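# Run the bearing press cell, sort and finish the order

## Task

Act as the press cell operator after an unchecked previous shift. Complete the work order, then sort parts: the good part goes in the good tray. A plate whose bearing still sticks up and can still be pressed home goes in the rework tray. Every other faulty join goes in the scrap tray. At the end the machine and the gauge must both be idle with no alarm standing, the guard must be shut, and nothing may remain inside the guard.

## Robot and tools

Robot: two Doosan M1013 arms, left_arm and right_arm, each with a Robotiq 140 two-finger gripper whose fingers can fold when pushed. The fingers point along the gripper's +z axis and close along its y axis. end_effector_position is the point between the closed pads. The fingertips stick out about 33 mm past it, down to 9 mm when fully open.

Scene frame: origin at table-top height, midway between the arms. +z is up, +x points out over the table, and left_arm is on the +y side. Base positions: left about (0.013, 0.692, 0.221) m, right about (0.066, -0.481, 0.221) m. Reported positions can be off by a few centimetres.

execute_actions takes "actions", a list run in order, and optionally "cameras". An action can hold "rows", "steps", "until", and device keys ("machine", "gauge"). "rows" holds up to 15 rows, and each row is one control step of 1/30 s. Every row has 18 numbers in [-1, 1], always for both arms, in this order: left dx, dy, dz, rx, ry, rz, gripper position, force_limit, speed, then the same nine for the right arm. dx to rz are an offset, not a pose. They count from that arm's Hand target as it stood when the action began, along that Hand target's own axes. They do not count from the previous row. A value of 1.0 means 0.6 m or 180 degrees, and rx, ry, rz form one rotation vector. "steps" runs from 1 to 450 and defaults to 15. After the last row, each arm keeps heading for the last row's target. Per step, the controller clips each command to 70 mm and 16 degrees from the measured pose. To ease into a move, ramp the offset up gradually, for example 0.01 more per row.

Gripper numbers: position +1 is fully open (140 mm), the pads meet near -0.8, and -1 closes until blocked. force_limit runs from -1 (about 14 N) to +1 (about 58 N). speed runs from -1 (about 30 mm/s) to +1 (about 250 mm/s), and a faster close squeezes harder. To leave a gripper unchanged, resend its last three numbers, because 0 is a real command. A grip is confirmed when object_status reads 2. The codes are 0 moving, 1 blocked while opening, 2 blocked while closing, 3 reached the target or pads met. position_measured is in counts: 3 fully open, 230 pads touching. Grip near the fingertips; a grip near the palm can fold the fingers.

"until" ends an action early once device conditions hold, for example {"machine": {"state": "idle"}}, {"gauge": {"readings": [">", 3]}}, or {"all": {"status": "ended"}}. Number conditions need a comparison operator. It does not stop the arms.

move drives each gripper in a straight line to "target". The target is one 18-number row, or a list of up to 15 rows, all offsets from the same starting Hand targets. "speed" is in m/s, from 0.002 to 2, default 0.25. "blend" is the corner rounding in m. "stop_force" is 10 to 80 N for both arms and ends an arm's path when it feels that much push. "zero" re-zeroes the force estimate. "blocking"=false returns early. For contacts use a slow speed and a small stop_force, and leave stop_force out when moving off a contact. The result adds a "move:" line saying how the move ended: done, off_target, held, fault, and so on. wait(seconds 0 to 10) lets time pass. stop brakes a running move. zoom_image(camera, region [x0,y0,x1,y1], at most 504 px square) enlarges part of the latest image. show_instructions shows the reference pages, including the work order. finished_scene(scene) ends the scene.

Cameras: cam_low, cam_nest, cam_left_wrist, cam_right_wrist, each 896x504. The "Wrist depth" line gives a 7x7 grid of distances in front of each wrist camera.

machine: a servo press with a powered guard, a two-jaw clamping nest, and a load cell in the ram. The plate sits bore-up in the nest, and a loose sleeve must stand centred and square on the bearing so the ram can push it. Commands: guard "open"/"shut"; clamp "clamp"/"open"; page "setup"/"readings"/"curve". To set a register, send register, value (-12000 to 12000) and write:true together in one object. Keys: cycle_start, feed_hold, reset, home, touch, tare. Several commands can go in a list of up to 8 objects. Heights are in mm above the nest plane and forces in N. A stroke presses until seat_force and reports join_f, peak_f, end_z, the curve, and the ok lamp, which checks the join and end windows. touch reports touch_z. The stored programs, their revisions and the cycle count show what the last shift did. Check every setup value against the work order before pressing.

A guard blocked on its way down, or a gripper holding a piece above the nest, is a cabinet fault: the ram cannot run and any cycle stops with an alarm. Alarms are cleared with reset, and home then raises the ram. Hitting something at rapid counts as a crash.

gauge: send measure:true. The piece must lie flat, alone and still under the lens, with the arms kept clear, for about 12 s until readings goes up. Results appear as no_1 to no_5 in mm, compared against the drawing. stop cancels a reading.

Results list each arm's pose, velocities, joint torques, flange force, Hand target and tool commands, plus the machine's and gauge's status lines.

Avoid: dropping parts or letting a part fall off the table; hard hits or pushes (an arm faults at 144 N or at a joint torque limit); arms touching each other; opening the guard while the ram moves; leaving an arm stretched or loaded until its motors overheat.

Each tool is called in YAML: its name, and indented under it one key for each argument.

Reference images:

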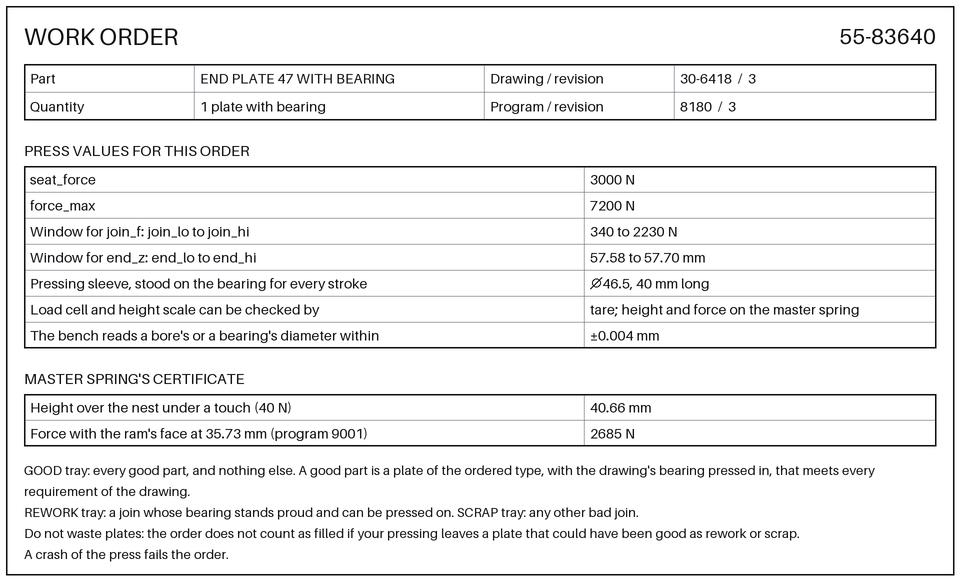

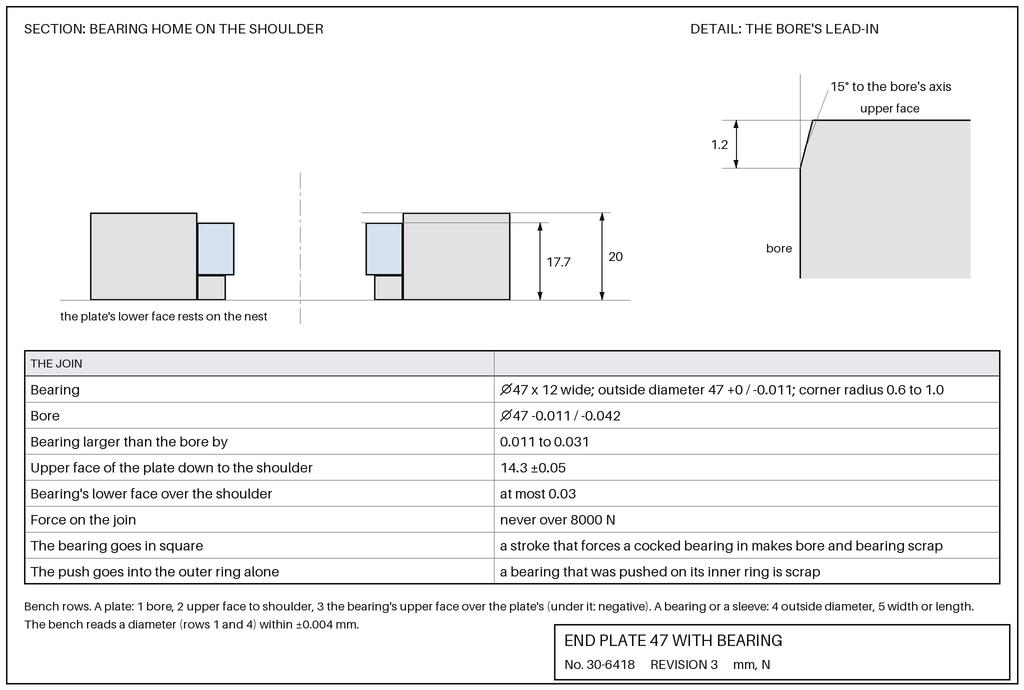

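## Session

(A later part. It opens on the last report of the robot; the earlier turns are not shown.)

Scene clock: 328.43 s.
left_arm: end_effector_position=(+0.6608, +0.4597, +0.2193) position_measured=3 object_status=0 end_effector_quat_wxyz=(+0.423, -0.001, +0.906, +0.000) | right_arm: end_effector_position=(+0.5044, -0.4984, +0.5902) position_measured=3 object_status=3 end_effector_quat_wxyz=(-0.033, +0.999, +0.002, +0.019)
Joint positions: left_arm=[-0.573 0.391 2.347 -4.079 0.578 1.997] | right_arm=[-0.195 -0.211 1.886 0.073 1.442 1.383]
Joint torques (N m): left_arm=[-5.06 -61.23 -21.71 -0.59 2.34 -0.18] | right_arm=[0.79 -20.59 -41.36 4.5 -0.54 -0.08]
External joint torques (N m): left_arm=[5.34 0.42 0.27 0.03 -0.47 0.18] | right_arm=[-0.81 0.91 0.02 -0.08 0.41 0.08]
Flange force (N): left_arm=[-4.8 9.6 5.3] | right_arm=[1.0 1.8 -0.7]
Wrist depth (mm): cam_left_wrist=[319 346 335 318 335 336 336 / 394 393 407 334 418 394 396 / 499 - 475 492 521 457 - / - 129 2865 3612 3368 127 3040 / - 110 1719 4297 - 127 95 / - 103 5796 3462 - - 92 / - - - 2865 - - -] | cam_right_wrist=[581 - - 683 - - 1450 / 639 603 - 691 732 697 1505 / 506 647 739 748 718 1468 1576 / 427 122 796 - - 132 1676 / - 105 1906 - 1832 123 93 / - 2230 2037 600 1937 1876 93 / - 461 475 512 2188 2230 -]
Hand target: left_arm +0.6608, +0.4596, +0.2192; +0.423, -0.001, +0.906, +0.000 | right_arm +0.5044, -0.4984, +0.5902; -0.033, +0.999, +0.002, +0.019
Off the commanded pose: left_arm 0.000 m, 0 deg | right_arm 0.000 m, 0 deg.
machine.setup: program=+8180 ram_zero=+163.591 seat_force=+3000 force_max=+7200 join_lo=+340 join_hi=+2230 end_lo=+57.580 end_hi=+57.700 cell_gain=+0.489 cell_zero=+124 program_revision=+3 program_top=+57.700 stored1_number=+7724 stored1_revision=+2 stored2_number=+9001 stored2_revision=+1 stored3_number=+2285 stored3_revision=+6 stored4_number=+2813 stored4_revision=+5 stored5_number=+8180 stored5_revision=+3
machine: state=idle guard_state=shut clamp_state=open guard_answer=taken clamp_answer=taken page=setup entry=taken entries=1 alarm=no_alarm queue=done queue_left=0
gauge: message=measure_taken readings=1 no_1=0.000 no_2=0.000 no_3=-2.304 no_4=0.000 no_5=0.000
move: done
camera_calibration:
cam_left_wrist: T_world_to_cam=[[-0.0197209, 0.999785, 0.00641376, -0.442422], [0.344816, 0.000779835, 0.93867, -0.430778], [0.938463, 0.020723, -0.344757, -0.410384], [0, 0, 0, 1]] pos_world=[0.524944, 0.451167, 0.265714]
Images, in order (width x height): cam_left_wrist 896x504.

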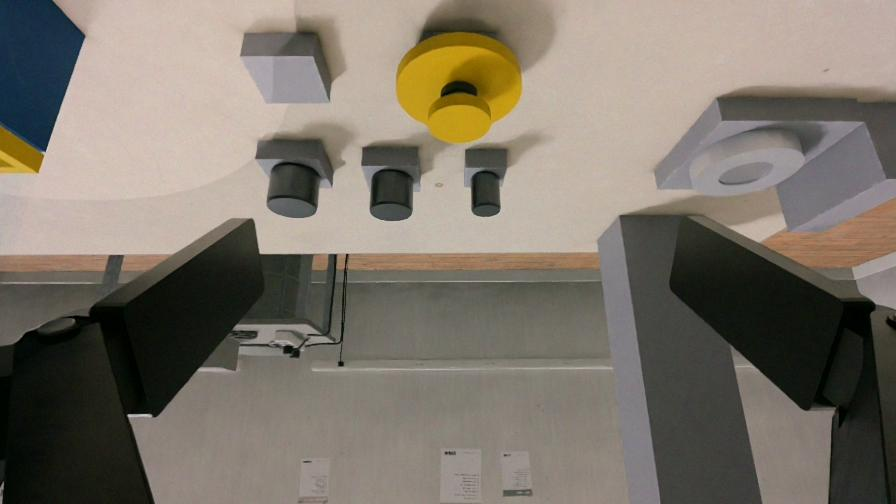

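move:
  target:
    - [0.091,0.0122,0.2198,0,0,0,1,-0.3,-1,0,0,0,0,0,0,1,1,1]
    - [0.091,0.0122,0.353,0,0,0,1,-0.3,-1,0,0,0,0,0,0,1,1,1]
  speed: [0.2,0.08]
  blend: 0.01
  cameras: ["cam_left_wrist","cam_low"]

zoom_image:
  camera: "cam_low"
  region: [600, 230, 800, 390]

Scene clock: 347.07 s.
left_arm: end_effector_position=(+0.7878, +0.4672, +0.0413) position_measured=3 object_status=3 end_effector_quat_wxyz=(+0.423, -0.001, +0.906, +0.000) | right_arm: end_effector_position=(+0.5044, -0.4984, +0.5902) position_measured=3 object_status=3 end_effector_quat_wxyz=(-0.033, +0.999, +0.002, +0.019)
Joint positions: left_arm=[-0.433 0.809 2.121 -3.721 0.689 1.722] | right_arm=[-0.195 -0.211 1.886 0.073 1.442 1.383]
Joint torques (N m): left_arm=[-5.46 -88.04 -13 -0.76 2.45 -0.22] | right_arm=[0.5 -20.77 -41.22 4.51 -0.52 -0.08]
External joint torques (N m): left_arm=[5.56 0.33 0.19 0.2 -0.44 0.22] | right_arm=[-0.49 1.12 -0.12 -0.08 0.39 0.08]
Flange force (N): left_arm=[-3.3 8.9 3.8] | right_arm=[1.7 1.1 -0.7]
Wrist depth (mm): cam_left_wrist=[114 114 - - - - 111 / 141 142 143 144 144 138 138 / - 168 168 125 169 181 181 / - 129 218 153 220 146 241 / - 110 334 141 353 127 95 / - 110 - - 3612 - 95 / - - - 2832 - 456 -] | cam_right_wrist=[576 586 - - - - 1450 / 632 634 - - - - 1486 / 504 612 757 - - 2020 1597 / 427 122 2655 755 - 133 1608 / - 105 1937 912 1861 123 93 / - 2055 2020 608 1921 1906 93 / - 457 476 516 2188 2091 -]
Hand target: left_arm +0.7879, +0.4672, +0.0412; +0.423, -0.001, +0.906, +0.000 | right_arm +0.5044, -0.4984, +0.5902; -0.033, +0.999, +0.002, +0.019
Off the commanded pose: left_arm 0.000 m, 0 deg | right_arm 0.000 m, 0 deg.
machine.setup: program=+8180 ram_zero=+163.591 seat_force=+3000 force_max=+7200 join_lo=+340 join_hi=+2230 end_lo=+57.580 end_hi=+57.700 cell_gain=+0.489 cell_zero=+124 program_revision=+3 program_top=+57.700 stored1_number=+7724 stored1_revision=+2 stored2_number=+9001 stored2_revision=+1 stored3_number=+2285 stored3_revision=+6 stored4_number=+2813 stored4_revision=+5 stored5_number=+8180 stored5_revision=+3
machine: state=idle guard_state=shut clamp_state=open guard_answer=taken clamp_answer=taken page=setup entry=taken entries=1 alarm=no_alarm queue=done queue_left=0
gauge: message=measure_taken readings=1 no_1=0.000 no_2=0.000 no_3=-2.304 no_4=0.000 no_5=0.000
move: done
camera_calibration:
cam_left_wrist: T_world_to_cam=[[-0.0197197, 0.999785, 0.00641612, -0.446373], [0.344904, 0.000779143, 0.938638, -0.307581], [0.938431, 0.0207226, -0.344845, -0.591158], [0, 0, 0, 1]] pos_world=[0.652044, 0.458767, 0.0877136]
Images, in order (width x height): cam_low 896x504, cam_left_wrist 896x504.

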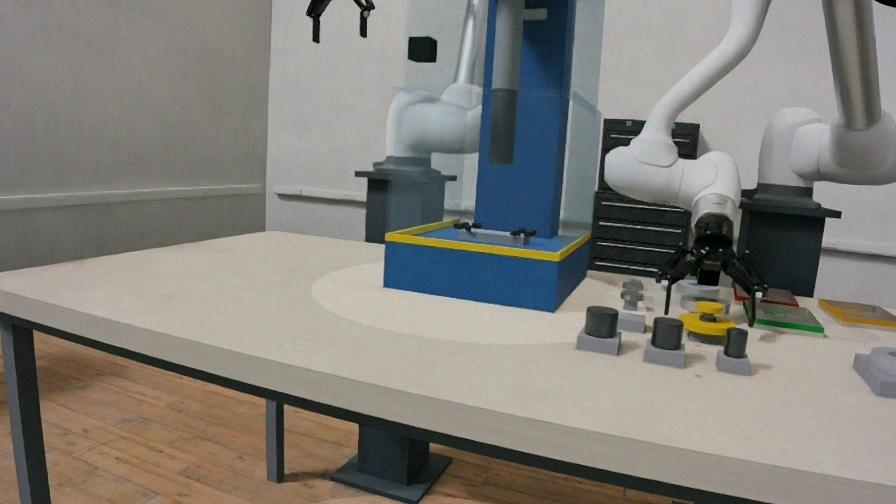

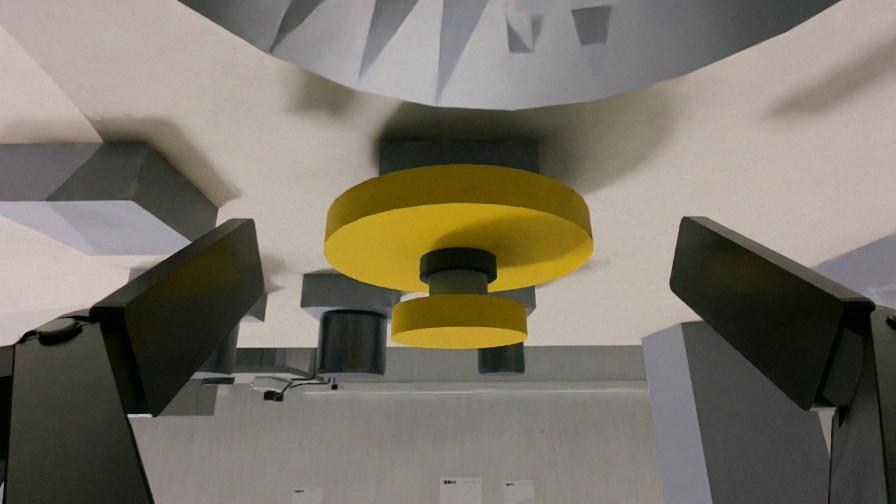

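Scaled by 2.520.

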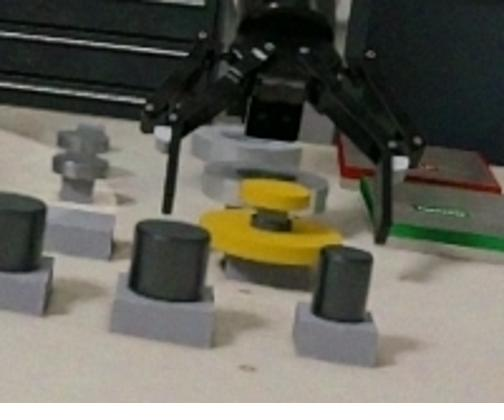

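execute_actions:
  actions:
    - {"rows":[[0,0,0.005,0,0,0,1,-0.3,-1,0,0,0,0,0,0,1,1,1]],"steps":20}
    - {"rows":[[0,0,0,0,0,0,-1,-0.3,-1,0,0,0,0,0,0,1,1,1]],"steps":130}
  cameras: ["cam_left_wrist"]

Scene clock: 356.30 s.
left_arm: end_effector_position=(+0.7902, +0.4672, +0.0393) position_measured=83 object_status=2 end_effector_quat_wxyz=(+0.423, -0.001, +0.906, +0.000) | right_arm: end_effector_position=(+0.5044, -0.4984, +0.5902) position_measured=3 object_status=3 end_effector_quat_wxyz=(-0.033, +0.999, +0.002, +0.019)
Joint positions: left_arm=[-0.431 0.814 2.116 -3.719 0.688 1.721] | right_arm=[-0.195 -0.211 1.886 0.073 1.442 1.383]
Joint torques (N m): left_arm=[-1.08 -81.98 -13.09 -1.58 1.39 -0.26] | right_arm=[0.69 -20.45 -41.36 4.5 -0.53 -0.13]
External joint torques (N m): left_arm=[1.42 -6.29 -0.11 0.99 0.67 0.26] | right_arm=[-0.65 0.76 -0.03 -0.07 0.4 0.13]
External joint torques at the end of the 1st action: left_arm=[5.68 0.61 0.53 0.17 -0.45 0.28] | right_arm=[-0.71 0.86 -0.01 -0.07 0.37 0.12]
Flange force (N): left_arm=[-6.8 5.3 -7.7] | right_arm=[0.9 1.3 -0.7]
Flange force at the end of the 1st action (N): left_arm=[-2.8 9.2 3.7] | right_arm=[1.1 1.5 -0.6]
Wrist depth (mm): cam_left_wrist=[111 - - - - - 109 / 133 139 140 141 141 135 135 / 147 164 164 124 157 176 177 / 270 273 139 151 151 216 240 / - - 283 143 341 105 88 / - - 295 - - - - / - - - - - - -] | cam_right_wrist=[591 604 - 673 701 - 1432 / - 604 - - 701 - 1515 / 491 640 - - - 1415 1535 / 466 122 809 - - 133 1619 / - 98 1921 892 1846 124 93 / - 2129 2037 594 1906 1953 93 / - 462 478 513 2037 2168 -]
Hand target: left_arm +0.7902, +0.4672, +0.0393; +0.423, -0.001, +0.906, +0.000 | right_arm +0.5044, -0.4984, +0.5902; -0.033, +0.999, +0.002, +0.019
Off the commanded pose: left_arm 0.000 m, 0 deg | right_arm 0.000 m, 0 deg.
machine.setup: program=+8180 ram_zero=+163.591 seat_force=+3000 force_max=+7200 join_lo=+340 join_hi=+2230 end_lo=+57.580 end_hi=+57.700 cell_gain=+0.489 cell_zero=+124 program_revision=+3 program_top=+57.700 stored1_number=+7724 stored1_revision=+2 stored2_number=+9001 stored2_revision=+1 stored3_number=+2285 stored3_revision=+6 stored4_number=+2813 stored4_revision=+5 stored5_number=+8180 stored5_revision=+3
machine: state=idle guard_state=shut clamp_state=open guard_answer=taken clamp_answer=taken page=setup entry=taken entries=1 alarm=no_alarm queue=done queue_left=0
gauge: message=measure_taken readings=1 no_1=0.000 no_2=0.000 no_3=-2.304 no_4=0.000 no_5=0.000
camera_calibration:
cam_left_wrist: T_world_to_cam=[[-0.0197191, 0.999785, 0.0064167, -0.446316], [0.344992, 0.000780335, 0.938605, -0.306553], [0.938398, 0.0207221, -0.344933, -0.593977], [0, 0, 0, 1]] pos_world=[0.654344, 0.458767, 0.0857136]
Images, in order (width x height): cam_left_wrist 896x504.

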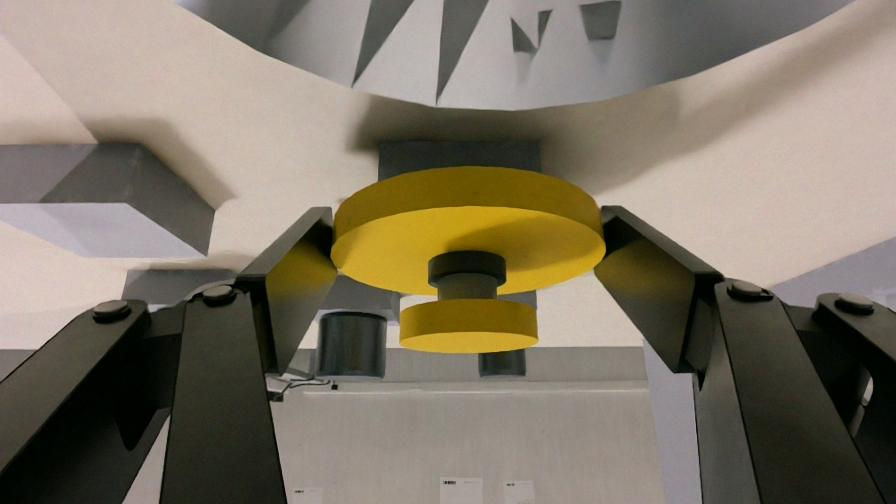

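move:
  target:
    - [-0.255,0,-0.214,0,0,0,-1,-0.3,-1,0,0,0,0,0,0,1,1,1]
    - [-0.057,-0.183,-0.450,0.383,0,0.3215,-1,-0.3,-1,0,0,0,0,0,0,1,1,1]
  speed: [0.12,0.3]
  blend: 0.05

execute_actions:
  actions:
    - {"machine":{"guard":"open","clamp":"open"},"steps":150}
  cameras: ["cam_left_wrist"]

Scene clock: 372.03 s.
left_arm: end_effector_position=(+0.6056, +0.3570, +0.2391) position_measured=83 object_status=2 end_effector_quat_wxyz=(+0.299, +0.640, +0.642, -0.298) | right_arm: end_effector_position=(+0.5044, -0.4984, +0.5902) position_measured=3 object_status=3 end_effector_quat_wxyz=(-0.033, +0.999, +0.002, +0.019)
Joint positions: left_arm=[-0.156 0.489 2.074 -1.277 0.903 0.819] | right_arm=[-0.195 -0.211 1.886 0.073 1.442 1.383]
Joint torques (N m): left_arm=[-5.56 -73.42 -22.66 -1.48 3.35 -0.22] | right_arm=[0.49 -20.56 -41.26 4.53 -0.53 -0.12]
External joint torques (N m): left_arm=[5.75 4.84 2.58 1.07 -1.85 0.22] | right_arm=[-0.56 0.74 -0.24 -0.09 0.4 0.12]
Flange force (N): left_arm=[12.2 1.6 -1.8] | right_arm=[1.2 1.1 -1.1]
Wrist depth (mm): cam_left_wrist=[368 346 369 357 384 362 363 / 1707 365 370 365 368 407 - / 2167 352 348 125 351 589 620 / 3195 - 140 151 151 124 3511 / - - 125 144 694 105 87 / - - - 446 - - - / - - 3720 432 - - -] | cam_right_wrist=[591 597 - - 662 - 1424 / 644 611 - - 689 689 1515 / 502 635 - - - 1641 1630 / 427 122 798 - - 132 1630 / - 105 1953 - 1846 124 93 / - 2148 2055 658 1906 1891 93 / - 463 476 519 2073 2091 -]
Hand target: left_arm +0.6056, +0.3570, +0.2391; +0.299, +0.640, +0.642, -0.298 | right_arm +0.5044, -0.4984, +0.5902; -0.033, +0.999, +0.002, +0.019
Off the commanded pose: left_arm 0.000 m, 0 deg | right_arm 0.000 m, 0 deg.
machine.setup: program=+8180 ram_zero=+163.591 seat_force=+3000 force_max=+7200 join_lo=+340 join_hi=+2230 end_lo=+57.580 end_hi=+57.700 cell_gain=+0.489 cell_zero=+124 program_revision=+3 program_top=+57.700 stored1_number=+7724 stored1_revision=+2 stored2_number=+9001 stored2_revision=+1 stored3_number=+2285 stored3_revision=+6 stored4_number=+2813 stored4_revision=+5 stored5_number=+8180 stored5_revision=+3
machine: state=idle guard_state=shut clamp_state=open guard_answer=taken clamp_answer=taken page=setup entry=taken entries=1 alarm=no_alarm queue=done queue_left=0
gauge: message=measure_taken readings=1 no_1=0.000 no_2=0.000 no_3=-2.304 no_4=0.000 no_5=0.000
move: done

Scene clock: 377.23 s.
left_arm: end_effector_position=(+0.6056, +0.3570, +0.2391) position_measured=83 object_status=2 end_effector_quat_wxyz=(+0.299, +0.640, +0.642, -0.298) | right_arm: end_effector_position=(+0.5044, -0.4984, +0.5902) position_measured=3 object_status=3 end_effector_quat_wxyz=(-0.033, +0.999, +0.002, +0.019)
Joint positions: left_arm=[-0.156 0.489 2.074 -1.277 0.903 0.819] | right_arm=[-0.195 -0.211 1.886 0.073 1.442 1.383]
Joint torques (N m): left_arm=[-5.51 -73.9 -23.16 -1.63 3.47 -0.22] | right_arm=[0.86 -20.46 -41.27 4.5 -0.53 -0.11]
External joint torques (N m): left_arm=[5.66 5.79 3.34 1.21 -1.97 0.22] | right_arm=[-0.84 0.73 -0.11 -0.07 0.41 0.1]
Flange force (N): left_arm=[13.3 1.1 -0.8] | right_arm=[0.9 1.8 -0.9]
Wrist depth (mm): cam_left_wrist=[356 381 358 356 373 359 358 / 1673 366 364 369 368 429 446 / 2308 371 352 124 354 - 591 / 3237 900 139 151 151 720 3414 / - - 125 143 145 105 87 / - - 3462 2652 - - - / - - 3323 425 - - -] | cam_right_wrist=[582 586 - - 646 600 1424 / 579 - - - - 693 1545 / 463 595 734 - - 1641 1535 / 406 122 785 - - 132 1641 / - 105 1846 815 1777 116 93 / - 2188 2020 601 1891 1937 93 / - 461 476 515 2020 2055 -]
Hand target: left_arm +0.6056, +0.3570, +0.2391; +0.299, +0.640, +0.642, -0.298 | right_arm +0.5044, -0.4984, +0.5902; -0.033, +0.999, +0.002, +0.019
Tool commands: left_gripper/position=-1.0 left_gripper/force_limit=-0.3 left_gripper/speed=-1.0 right_gripper/position=+1.0 right_gripper/force_limit=+1.0 right_gripper/speed=+1.0
Off the commanded pose: left_arm 0.000 m, 0 deg | right_arm 0.000 m, 0 deg.
machine.setup: program=+8180 ram_zero=+163.591 seat_force=+3000 force_max=+7200 join_lo=+340 join_hi=+2230 end_lo=+57.580 end_hi=+57.700 cell_gain=+0.489 cell_zero=+124 program_revision=+3 program_top=+57.700 stored1_number=+7724 stored1_revision=+2 stored2_number=+9001 stored2_revision=+1 stored3_number=+2285 stored3_revision=+6 stored4_number=+2813 stored4_revision=+5 stored5_number=+8180 stored5_revision=+3
machine: state=idle guard_state=open clamp_state=open guard_answer=taken clamp_answer=taken page=setup entry=taken entries=1 alarm=no_alarm queue=done queue_left=0
gauge: message=measure_taken readings=1 no_1=0.000 no_2=0.000 no_3=-2.304 no_4=0.000 no_5=0.000
camera_calibration:
cam_left_wrist: T_world_to_cam=[[0.999787, 0.019524, 0.0066622, -0.608565], [0.000480686, -0.344907, 0.938637, -0.098291], [0.0206238, -0.938434, -0.344843, 0.548654], [0, 0, 0, 1]] pos_world=[0.597167, 0.492856, 0.285514]
Images, in order (width x height): cam_left_wrist 896x504.

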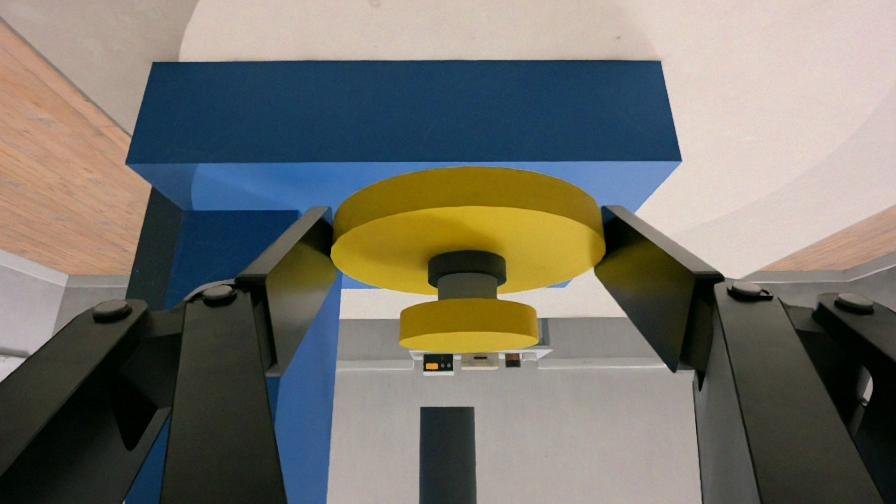

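move:
  target: [-0.291,-0.0077,0.4868,0,0,0,-1,-0.3,-1,0,0,0,0,0,0,1,1,1]
  speed: 0.15
  cameras: ["cam_nest"]

move:
  target: [0.058,0,0.0487,0,0,0,-1,-0.3,-1,0,0,0,0,0,0,1,1,1]
  speed: 0.012
  stop_force: 10
  cameras: ["cam_nest","cam_left_wrist"]

Scene clock: 396.27 s.
left_arm: end_effector_position=(+0.6017, +0.0211, +0.1851) position_measured=83 object_status=2 end_effector_quat_wxyz=(+0.299, +0.640, +0.642, -0.298) | right_arm: end_effector_position=(+0.5044, -0.4984, +0.5902) position_measured=3 object_status=3 end_effector_quat_wxyz=(-0.033, +0.999, +0.002, +0.019)
Joint positions: left_arm=[-0.626 0.688 1.83 -1.585 0.647 0.704] | right_arm=[-0.195 -0.211 1.886 0.073 1.442 1.383]
Joint torques (N m): left_arm=[-5.75 -96.98 -26.95 -2 3.2 -0.2] | right_arm=[0.68 -20.53 -41.32 4.5 -0.5 -0.09]
External joint torques (N m): left_arm=[6.07 9.28 4.88 1.05 -1.88 0.21] | right_arm=[-0.77 0.79 -0.02 -0.08 0.38 0.09]
Flange force (N): left_arm=[12.9 4.9 2.4] | right_arm=[0.9 1.7 -0.7]
Wrist depth (mm): cam_left_wrist=[158 165 154 141 135 166 166 / 165 202 204 174 197 206 217 / 164 250 250 124 239 270 476 / - 220 140 151 151 125 626 / - 87 111 144 2709 105 87 / - - 3040 3116 3116 - - / - - 2932 - 3077 - -] | cam_right_wrist=[526 576 658 664 668 668 1424 / 536 620 - - 681 1586 1545 / 443 609 - 757 - - 1586 / 412 113 796 - - 133 1676 / - 105 1969 850 1891 124 93 / - 2148 2148 604 2020 1953 93 / - 458 479 518 2110 2110 -]
Hand target: left_arm +0.6017, +0.0210, +0.1851; +0.299, +0.640, +0.642, -0.298 | right_arm +0.5044, -0.4984, +0.5902; -0.033, +0.999, +0.002, +0.019
Off the commanded pose: left_arm 0.000 m, 0 deg | right_arm 0.000 m, 0 deg.
machine.setup: program=+8180 ram_zero=+163.591 seat_force=+3000 force_max=+7200 join_lo=+340 join_hi=+2230 end_lo=+57.580 end_hi=+57.700 cell_gain=+0.489 cell_zero=+124 program_revision=+3 program_top=+57.700 stored1_number=+7724 stored1_revision=+2 stored2_number=+9001 stored2_revision=+1 stored3_number=+2285 stored3_revision=+6 stored4_number=+2813 stored4_revision=+5 stored5_number=+8180 stored5_revision=+3
machine: state=idle guard_state=open clamp_state=open guard_answer=taken clamp_answer=taken page=setup entry=taken entries=1 alarm=no_alarm queue=done queue_left=0
gauge: message=measure_taken readings=1 no_1=0.000 no_2=0.000 no_3=-2.304 no_4=0.000 no_5=0.000
move: done
Images, in order (width x height): cam_nest 896x504.

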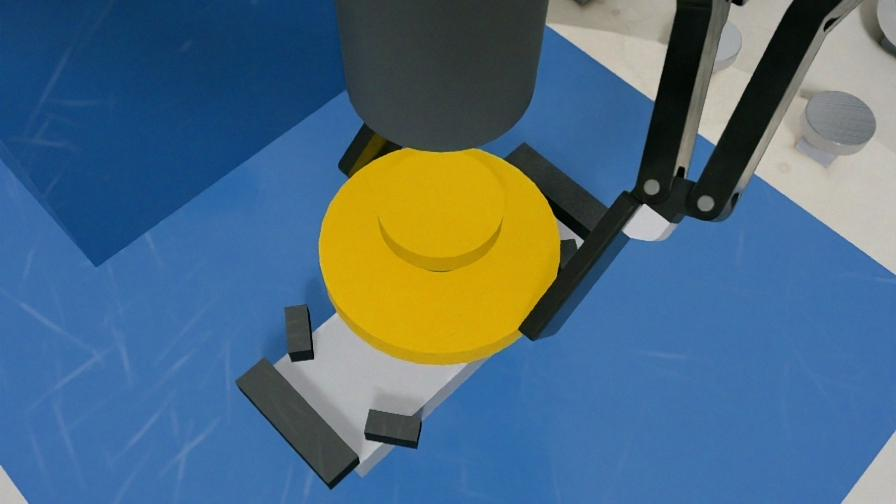

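Scene clock: 400.83 s.
left_arm: end_effector_position=(+0.6017, +0.0210, +0.1397) position_measured=83 object_status=2 end_effector_quat_wxyz=(+0.299, +0.640, +0.642, -0.298) | right_arm: end_effector_position=(+0.5044, -0.4984, +0.5902) position_measured=3 object_status=3 end_effector_quat_wxyz=(-0.033, +0.999, +0.002, +0.019)
Joint positions: left_arm=[-0.627 0.751 1.83 -1.669 0.65 0.809] | right_arm=[-0.195 -0.211 1.886 0.073 1.442 1.383]
Joint torques (N m): left_arm=[-5.23 -97.94 -24.02 -2.02 3.44 -0.24] | right_arm=[0.59 -20.7 -41.27 4.48 -0.52 -0.09]
External joint torques (N m): left_arm=[5.36 7.45 3.96 0.94 -1.95 0.25] | right_arm=[-0.67 1.05 -0.04 -0.06 0.4 0.09]
Flange force (N): left_arm=[10.7 3.9 1.1] | right_arm=[1.4 1.5 -0.7]
Wrist depth (mm): cam_left_wrist=[107 108 104 101 101 109 109 / 139 133 87 87 83 135 135 / 163 173 146 122 116 176 177 / 163 211 139 151 151 217 257 / - 87 125 144 211 105 87 / - - - - - - - / - - - - - - -] | cam_right_wrist=[567 595 - 664 640 642 1441 / 582 630 714 718 - 689 1477 / 499 555 809 - - 1505 1576 / 412 122 770 - - 132 1664 / - 105 1969 - 1804 124 93 / - 2073 2037 592 1906 1986 93 / - 459 478 515 2055 2110 -]
Hand target: left_arm +0.6017, +0.0210, +0.1396; +0.299, +0.640, +0.642, -0.298 | right_arm +0.5044, -0.4984, +0.5902; -0.033, +0.999, +0.002, +0.019
Off the commanded pose: left_arm 0.000 m, 0 deg | right_arm 0.000 m, 0 deg.
machine.setup: program=+8180 ram_zero=+163.591 seat_force=+3000 force_max=+7200 join_lo=+340 join_hi=+2230 end_lo=+57.580 end_hi=+57.700 cell_gain=+0.489 cell_zero=+124 program_revision=+3 program_top=+57.700 stored1_number=+7724 stored1_revision=+2 stored2_number=+9001 stored2_revision=+1 stored3_number=+2285 stored3_revision=+6 stored4_number=+2813 stored4_revision=+5 stored5_number=+8180 stored5_revision=+3
machine: state=idle guard_state=open clamp_state=open guard_answer=taken clamp_answer=taken page=setup entry=taken entries=1 alarm=no_alarm queue=done queue_left=0
gauge: message=measure_taken readings=1 no_1=0.000 no_2=0.000 no_3=-2.304 no_4=0.000 no_5=0.000
move: done
camera_calibration:
cam_left_wrist: T_world_to_cam=[[0.999787, 0.019524, 0.0066622, -0.597443], [0.000480686, -0.344907, 0.938637, -0.120878], [0.0206238, -0.938434, -0.344843, 0.199143], [0, 0, 0, 1]] pos_world=[0.593267, 0.156856, 0.186114]
Images, in order (width x height): cam_nest 896x504, cam_left_wrist 896x504.

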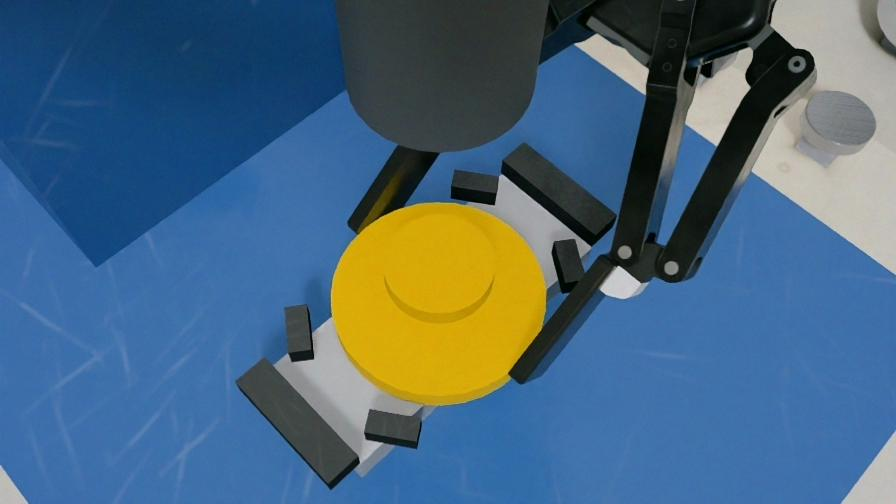

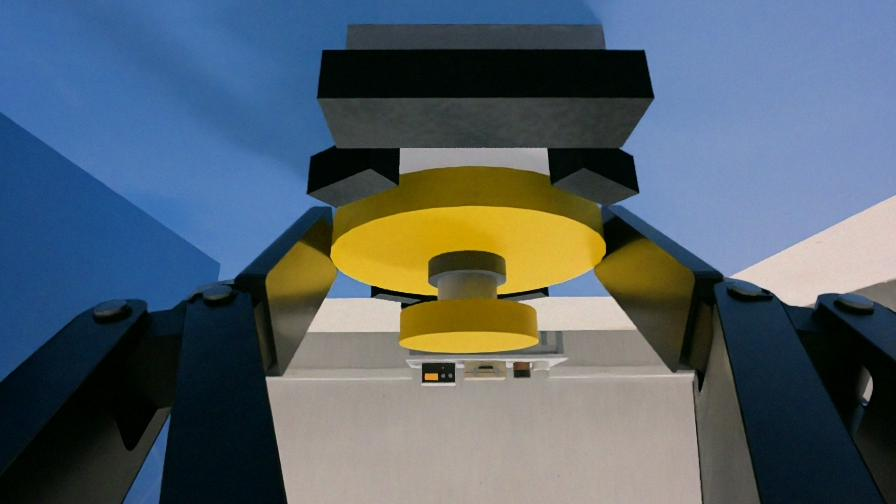

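move:
  target: [0.0191,0,0.0161,0,0,0,-1,-0.3,-1,0,0,0,0,0,0,1,1,1]
  speed: 0.01
  stop_force: 10
  cameras: ["cam_nest","cam_left_wrist"]

Scene clock: 406.53 s.
left_arm: end_effector_position=(+0.6017, +0.0209, +0.1373) position_measured=83 object_status=2 end_effector_quat_wxyz=(+0.299, +0.640, +0.641, -0.299) | right_arm: end_effector_position=(+0.5044, -0.4984, +0.5902) position_measured=3 object_status=3 end_effector_quat_wxyz=(-0.033, +0.999, +0.002, +0.019)
Joint positions: left_arm=[-0.627 0.755 1.83 -1.673 0.651 0.814] | right_arm=[-0.195 -0.211 1.886 0.073 1.442 1.383]
Joint torques (N m): left_arm=[-5.74 -86.04 -19.04 -0.66 0.52 0.05] | right_arm=[0.5 -20.4 -41.23 4.5 -0.52 -0.12]
External joint torques (N m): left_arm=[5.93 -4.75 -1.08 -0.43 0.97 -0.04] | right_arm=[-0.51 0.74 -0.03 -0.08 0.41 0.12]
Flange force (N): left_arm=[0.7 3.0 -10.0] | right_arm=[1.0 1.0 -0.7]
Wrist depth (mm): cam_left_wrist=[109 109 102 102 102 106 106 / 135 129 83 87 80 132 132 / 157 169 112 122 114 172 163 / - 207 139 151 151 212 - / - - 126 143 150 105 87 / - - 3368 - - - - / - - - 2801 3323 - -] | cam_right_wrist=[565 584 - - - - 1450 / 606 - - 691 679 681 1525 / 489 611 - - 743 1641 1576 / 407 113 1764 770 - 132 1608 / - 98 1906 - 1818 123 93 / - 2168 2003 611 1953 1876 93 / - 460 476 514 2055 2037 -]
Hand target: left_arm +0.6017, +0.0209, +0.1373; +0.299, +0.640, +0.641, -0.299 (not the last commanded pose) | right_arm +0.5044, -0.4984, +0.5902; -0.033, +0.999, +0.002, +0.019
Off the commanded pose: left_arm 0.013 m, 0 deg | right_arm 0.000 m, 0 deg.
machine.setup: program=+8180 ram_zero=+163.591 seat_force=+3000 force_max=+7200 join_lo=+340 join_hi=+2230 end_lo=+57.580 end_hi=+57.700 cell_gain=+0.489 cell_zero=+124 program_revision=+3 program_top=+57.700 stored1_number=+7724 stored1_revision=+2 stored2_number=+9001 stored2_revision=+1 stored3_number=+2285 stored3_revision=+6 stored4_number=+2813 stored4_revision=+5 stored5_number=+8180 stored5_revision=+3
machine: state=idle guard_state=open clamp_state=open guard_answer=taken clamp_answer=taken page=setup entry=taken entries=1 alarm=no_alarm queue=done queue_left=0
gauge: message=measure_taken readings=1 no_1=0.000 no_2=0.000 no_3=-2.304 no_4=0.000 no_5=0.000
move: contact (left_arm)
camera_calibration:
cam_left_wrist: T_world_to_cam=[[0.999787, 0.0195267, 0.00665331, -0.597422], [0.000478876, -0.344402, 0.938822, -0.118806], [0.0206236, -0.938619, -0.344338, 0.198065], [0, 0, 0, 1]] pos_world=[0.593267, 0.156656, 0.183714]
Images, in order (width x height): cam_nest 896x504, cam_left_wrist 896x504.

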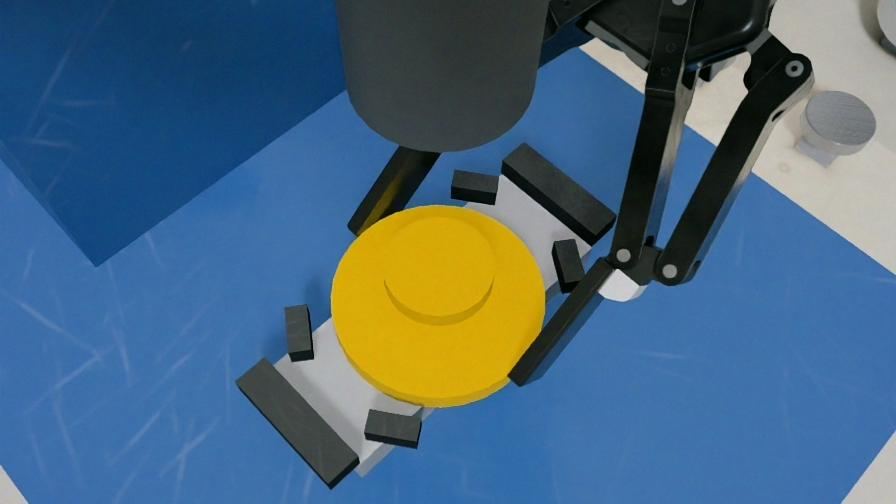

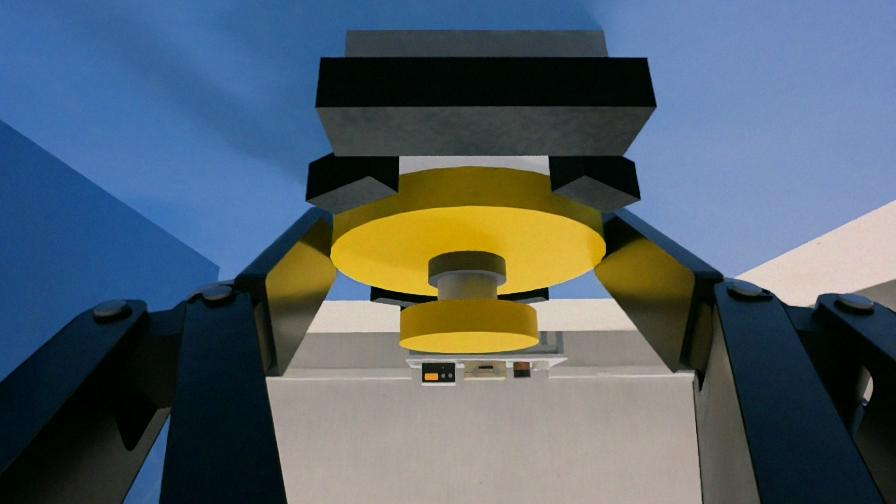

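execute_actions:
  actions:
    - {"rows":[[0,0,0,0,0,0,0.5,-0.3,-1,0,0,0,0,0,0,1,1,1]],"steps":45}
  cameras: ["cam_left_wrist"]

move:
  target:
    - [0,0,-0.15,0,0,0,0.5,-0.3,-1,0,0,0,0,0,0,1,1,1]
    - [0.283,0,-0.55,0,0,0,0.5,-0.3,-1,0,0,0,0,0,0,1,1,1]
  speed: [0.08,0.25]
  blend: 0.02
  cameras: ["cam_nest"]

Scene clock: 421.17 s.
left_arm: end_effector_position=(+0.6017, +0.0209, +0.1373) position_measured=66 object_status=3 end_effector_quat_wxyz=(+0.299, +0.640, +0.641, -0.299) | right_arm: end_effector_position=(+0.5044, -0.4984, +0.5902) position_measured=3 object_status=3 end_effector_quat_wxyz=(-0.033, +0.999, +0.002, +0.019)
Joint positions: left_arm=[-0.627 0.754 1.83 -1.673 0.651 0.814] | right_arm=[-0.195 -0.211 1.886 0.073 1.442 1.383]
Joint torques (N m): left_arm=[-5.2 -91.32 -20.25 -1.19 1.94 -0.22] | right_arm=[0.82 -20.38 -41.29 4.52 -0.49 -0.1]
External joint torques (N m): left_arm=[5.59 0.86 0.39 0.11 -0.46 0.22] | right_arm=[-0.89 0.66 -0.02 -0.1 0.37 0.09]
Flange force (N): left_arm=[5.0 4.4 -3.8] | right_arm=[0.7 2.0 -0.7]
Wrist depth (mm): cam_left_wrist=[108 109 102 102 102 102 106 / 135 129 83 87 80 131 132 / 158 169 112 122 114 172 172 / - 205 141 151 153 211 551 / - - 140 142 212 114 87 / - - - - 2832 - - / - - - - 2624 - -] | cam_right_wrist=[556 - - - 681 - 1486 / 326 591 - - - - 1486 / 419 615 - 741 - 1969 1565 / 411 122 1713 760 - 133 1688 / - 105 1921 1046 1790 123 93 / - 2129 2110 597 1921 1953 93 / - 461 478 515 2091 2110 -]
Hand target: left_arm +0.6017, +0.0209, +0.1373; +0.299, +0.640, +0.641, -0.299 | right_arm +0.5044, -0.4984, +0.5902; -0.033, +0.999, +0.002, +0.019
Off the commanded pose: left_arm 0.000 m, 0 deg | right_arm 0.000 m, 0 deg.
machine.setup: program=+8180 ram_zero=+163.591 seat_force=+3000 force_max=+7200 join_lo=+340 join_hi=+2230 end_lo=+57.580 end_hi=+57.700 cell_gain=+0.489 cell_zero=+124 program_revision=+3 program_top=+57.700 stored1_number=+7724 stored1_revision=+2 stored2_number=+9001 stored2_revision=+1 stored3_number=+2285 stored3_revision=+6 stored4_number=+2813 stored4_revision=+5 stored5_number=+8180 stored5_revision=+3
machine: state=idle guard_state=open clamp_state=open guard_answer=taken clamp_answer=taken page=setup entry=taken entries=1 alarm=no_alarm queue=done queue_left=0
gauge: message=measure_taken readings=1 no_1=0.000 no_2=0.000 no_3=-2.304 no_4=0.000 no_5=0.000
camera_calibration:
cam_left_wrist: T_world_to_cam=[[0.999789, 0.0194318, 0.00662298, -0.597404], [0.000479229, -0.344611, 0.938746, -0.118631], [0.0205239, -0.938545, -0.344547, 0.19821], [0, 0, 0, 1]] pos_world=[0.593267, 0.156756, 0.183614]
Images, in order (width x height): cam_left_wrist 896x504.

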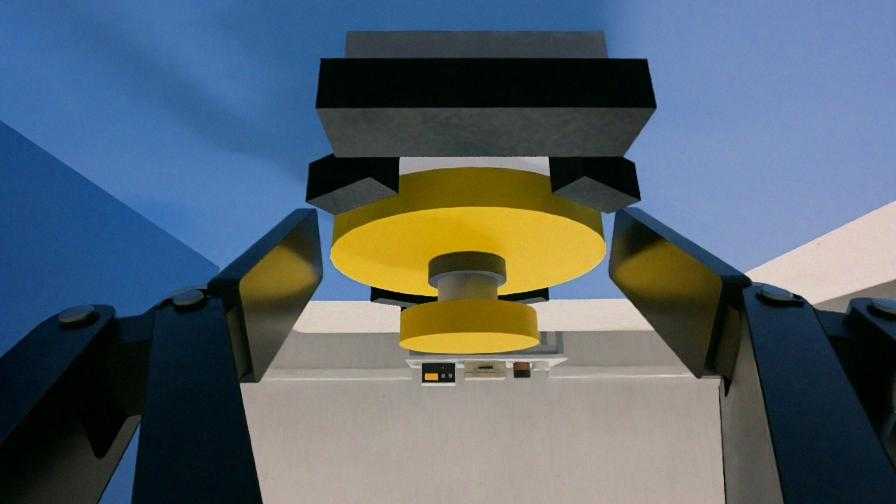

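Scene clock: 424.00 s.
left_arm: end_effector_position=(+0.6009, +0.3828, +0.2192) position_measured=66 object_status=3 end_effector_quat_wxyz=(+0.299, +0.640, +0.641, -0.299) | right_arm: end_effector_position=(+0.5044, -0.4984, +0.5902) position_measured=3 object_status=3 end_effector_quat_wxyz=(-0.033, +0.999, +0.002, +0.019)
Joint positions: left_arm=[-0.114 0.513 2.094 -1.28 0.912 0.88] | right_arm=[-0.195 -0.211 1.886 0.073 1.442 1.383]
Joint torques (N m): left_arm=[-5.49 -69.47 -18.79 -0.62 2.04 -0.25] | right_arm=[0.82 -20.59 -41.34 4.51 -0.52 -0.09]
External joint torques (N m): left_arm=[5.33 0.65 0.57 0.2 -0.44 0.25] | right_arm=[-0.81 0.8 0.03 -0.09 0.4 0.09]
Flange force (N): left_arm=[7.0 0.6 -5.8] | right_arm=[0.9 1.8 -0.6]
Wrist depth (mm): cam_left_wrist=[332 320 337 336 335 332 336 / 428 393 394 393 388 423 418 / 2287 376 378 378 382 513 - / 3237 415 162 446 419 123 3665 / - - 140 1400 - 114 85 / - - - 3195 4887 - - / - - - 438 - - -] | cam_right_wrist=[557 569 - 673 - - 1415 / 326 635 - - - 1291 1496 / 464 630 736 703 - 1525 1545 / 411 122 807 790 767 132 1653 / - 98 1861 - 1891 123 93 / - 2020 2110 582 1986 1937 93 / - 455 479 516 2037 2110 -]
Hand target: left_arm +0.6009, +0.3829, +0.2192; +0.299, +0.640, +0.641, -0.299 | right_arm +0.5044, -0.4984, +0.5902; -0.033, +0.999, +0.002, +0.019
Off the commanded pose: left_arm 0.000 m, 0 deg | right_arm 0.000 m, 0 deg.
machine.setup: program=+8180 ram_zero=+163.591 seat_force=+3000 force_max=+7200 join_lo=+340 join_hi=+2230 end_lo=+57.580 end_hi=+57.700 cell_gain=+0.489 cell_zero=+124 program_revision=+3 program_top=+57.700 stored1_number=+7724 stored1_revision=+2 stored2_number=+9001 stored2_revision=+1 stored3_number=+2285 stored3_revision=+6 stored4_number=+2813 stored4_revision=+5 stored5_number=+8180 stored5_revision=+3
machine: state=idle guard_state=open clamp_state=open guard_answer=taken clamp_answer=taken page=setup entry=taken entries=1 alarm=no_alarm queue=done queue_left=0
gauge: message=measure_taken readings=1 no_1=0.000 no_2=0.000 no_3=-2.304 no_4=0.000 no_5=0.000
move: done
Images, in order (width x height): cam_nest 896x504.

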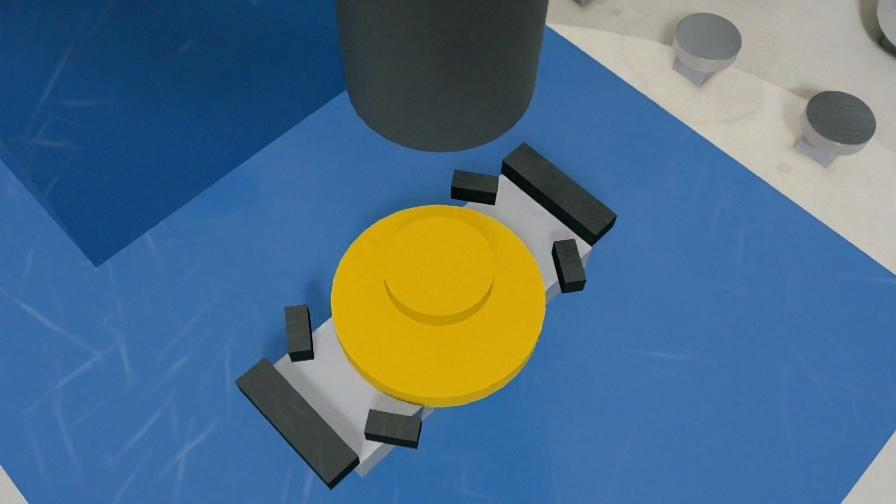

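execute_actions:
  actions:
    - {"machine":[{"clamp":"clamp"},{"guard":"shut"},{"tare":true},{"touch":true}],"steps":450,"until":{"machine":{"queue":["!=","running"]}}}
    - {"machine":{"page":"readings"},"steps":10}
  cameras: ["cam_nest"]

Scene clock: 443.03 s.
left_arm: end_effector_position=(+0.6009, +0.3829, +0.2192) position_measured=66 object_status=3 end_effector_quat_wxyz=(+0.299, +0.640, +0.641, -0.299) | right_arm: end_effector_position=(+0.5044, -0.4984, +0.5902) position_measured=3 object_status=3 end_effector_quat_wxyz=(-0.033, +0.999, +0.002, +0.019)
Joint positions: left_arm=[-0.114 0.513 2.093 -1.279 0.912 0.88] | right_arm=[-0.195 -0.211 1.886 0.073 1.442 1.383]
Joint torques (N m): left_arm=[-5.47 -69.61 -18.65 -0.5 2.06 -0.24] | right_arm=[0.74 -20.57 -41.31 4.52 -0.51 -0.11]
External joint torques (N m): left_arm=[5.45 0.53 0.39 0.08 -0.47 0.24] | right_arm=[-0.83 0.87 -0.13 -0.09 0.38 0.11]
External joint torques at the end of the 1st action: left_arm=[5.67 0.37 0.16 0.13 -0.47 0.23] | right_arm=[-0.81 1.07 0.1 -0.12 0.38 0.09]
Flange force (N): left_arm=[7.0 0.7 -5.9] | right_arm=[1.2 1.8 -0.8]
Flange force at the end of the 1st action (N): left_arm=[6.9 1.2 -6.4] | right_arm=[1.2 1.8 -0.4]
Wrist depth (mm): cam_left_wrist=[329 333 332 349 335 337 336 / 425 394 393 398 394 397 418 / 2266 372 375 373 376 485 536 / 3280 368 162 462 162 125 3665 / - - 125 687 2898 114 88 / - - 3612 3720 3368 - - / - - - 452 3003 - -] | cam_right_wrist=[595 586 683 - 624 632 1390 / 625 612 689 - - 669 1515 / 503 564 - 725 - 732 1597 / 430 122 2055 - - 133 1676 / - 105 1969 812 1891 116 93 / - 2110 2110 601 2003 1953 93 / - 461 477 513 2148 2037 -]
Hand target: left_arm +0.6009, +0.3829, +0.2192; +0.299, +0.640, +0.641, -0.299 | right_arm +0.5044, -0.4984, +0.5902; -0.033, +0.999, +0.002, +0.019
Tool commands: left_gripper/position=+0.5 left_gripper/force_limit=-0.3 left_gripper/speed=-1.0 right_gripper/position=+1.0 right_gripper/force_limit=+1.0 right_gripper/speed=+1.0
Off the commanded pose: left_arm 0.000 m, 0 deg | right_arm 0.000 m, 0 deg.
machine.readings: force=+0 touch_z=+40.649 join_f=+1133 peak_f=+10468 end_z=+57.468 ok=+0 pos_z=+156.409 cycles=+1
machine: state=idle guard_state=shut clamp_state=clamped guard_answer=taken clamp_answer=taken page=readings entry=taken entries=3 alarm=no_alarm queue=done queue_left=0
gauge: message=measure_taken readings=1 no_1=0.000 no_2=0.000 no_3=-2.304 no_4=0.000 no_5=0.000
Images, in order (width x height): cam_nest 896x504.

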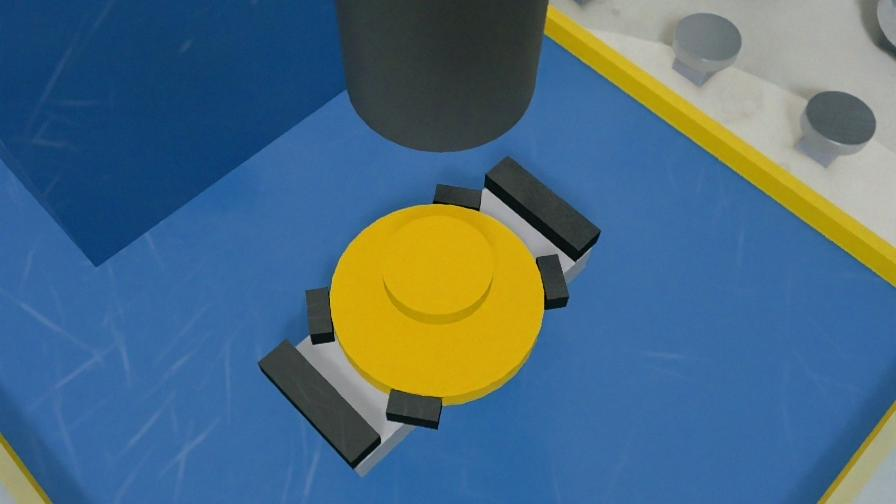

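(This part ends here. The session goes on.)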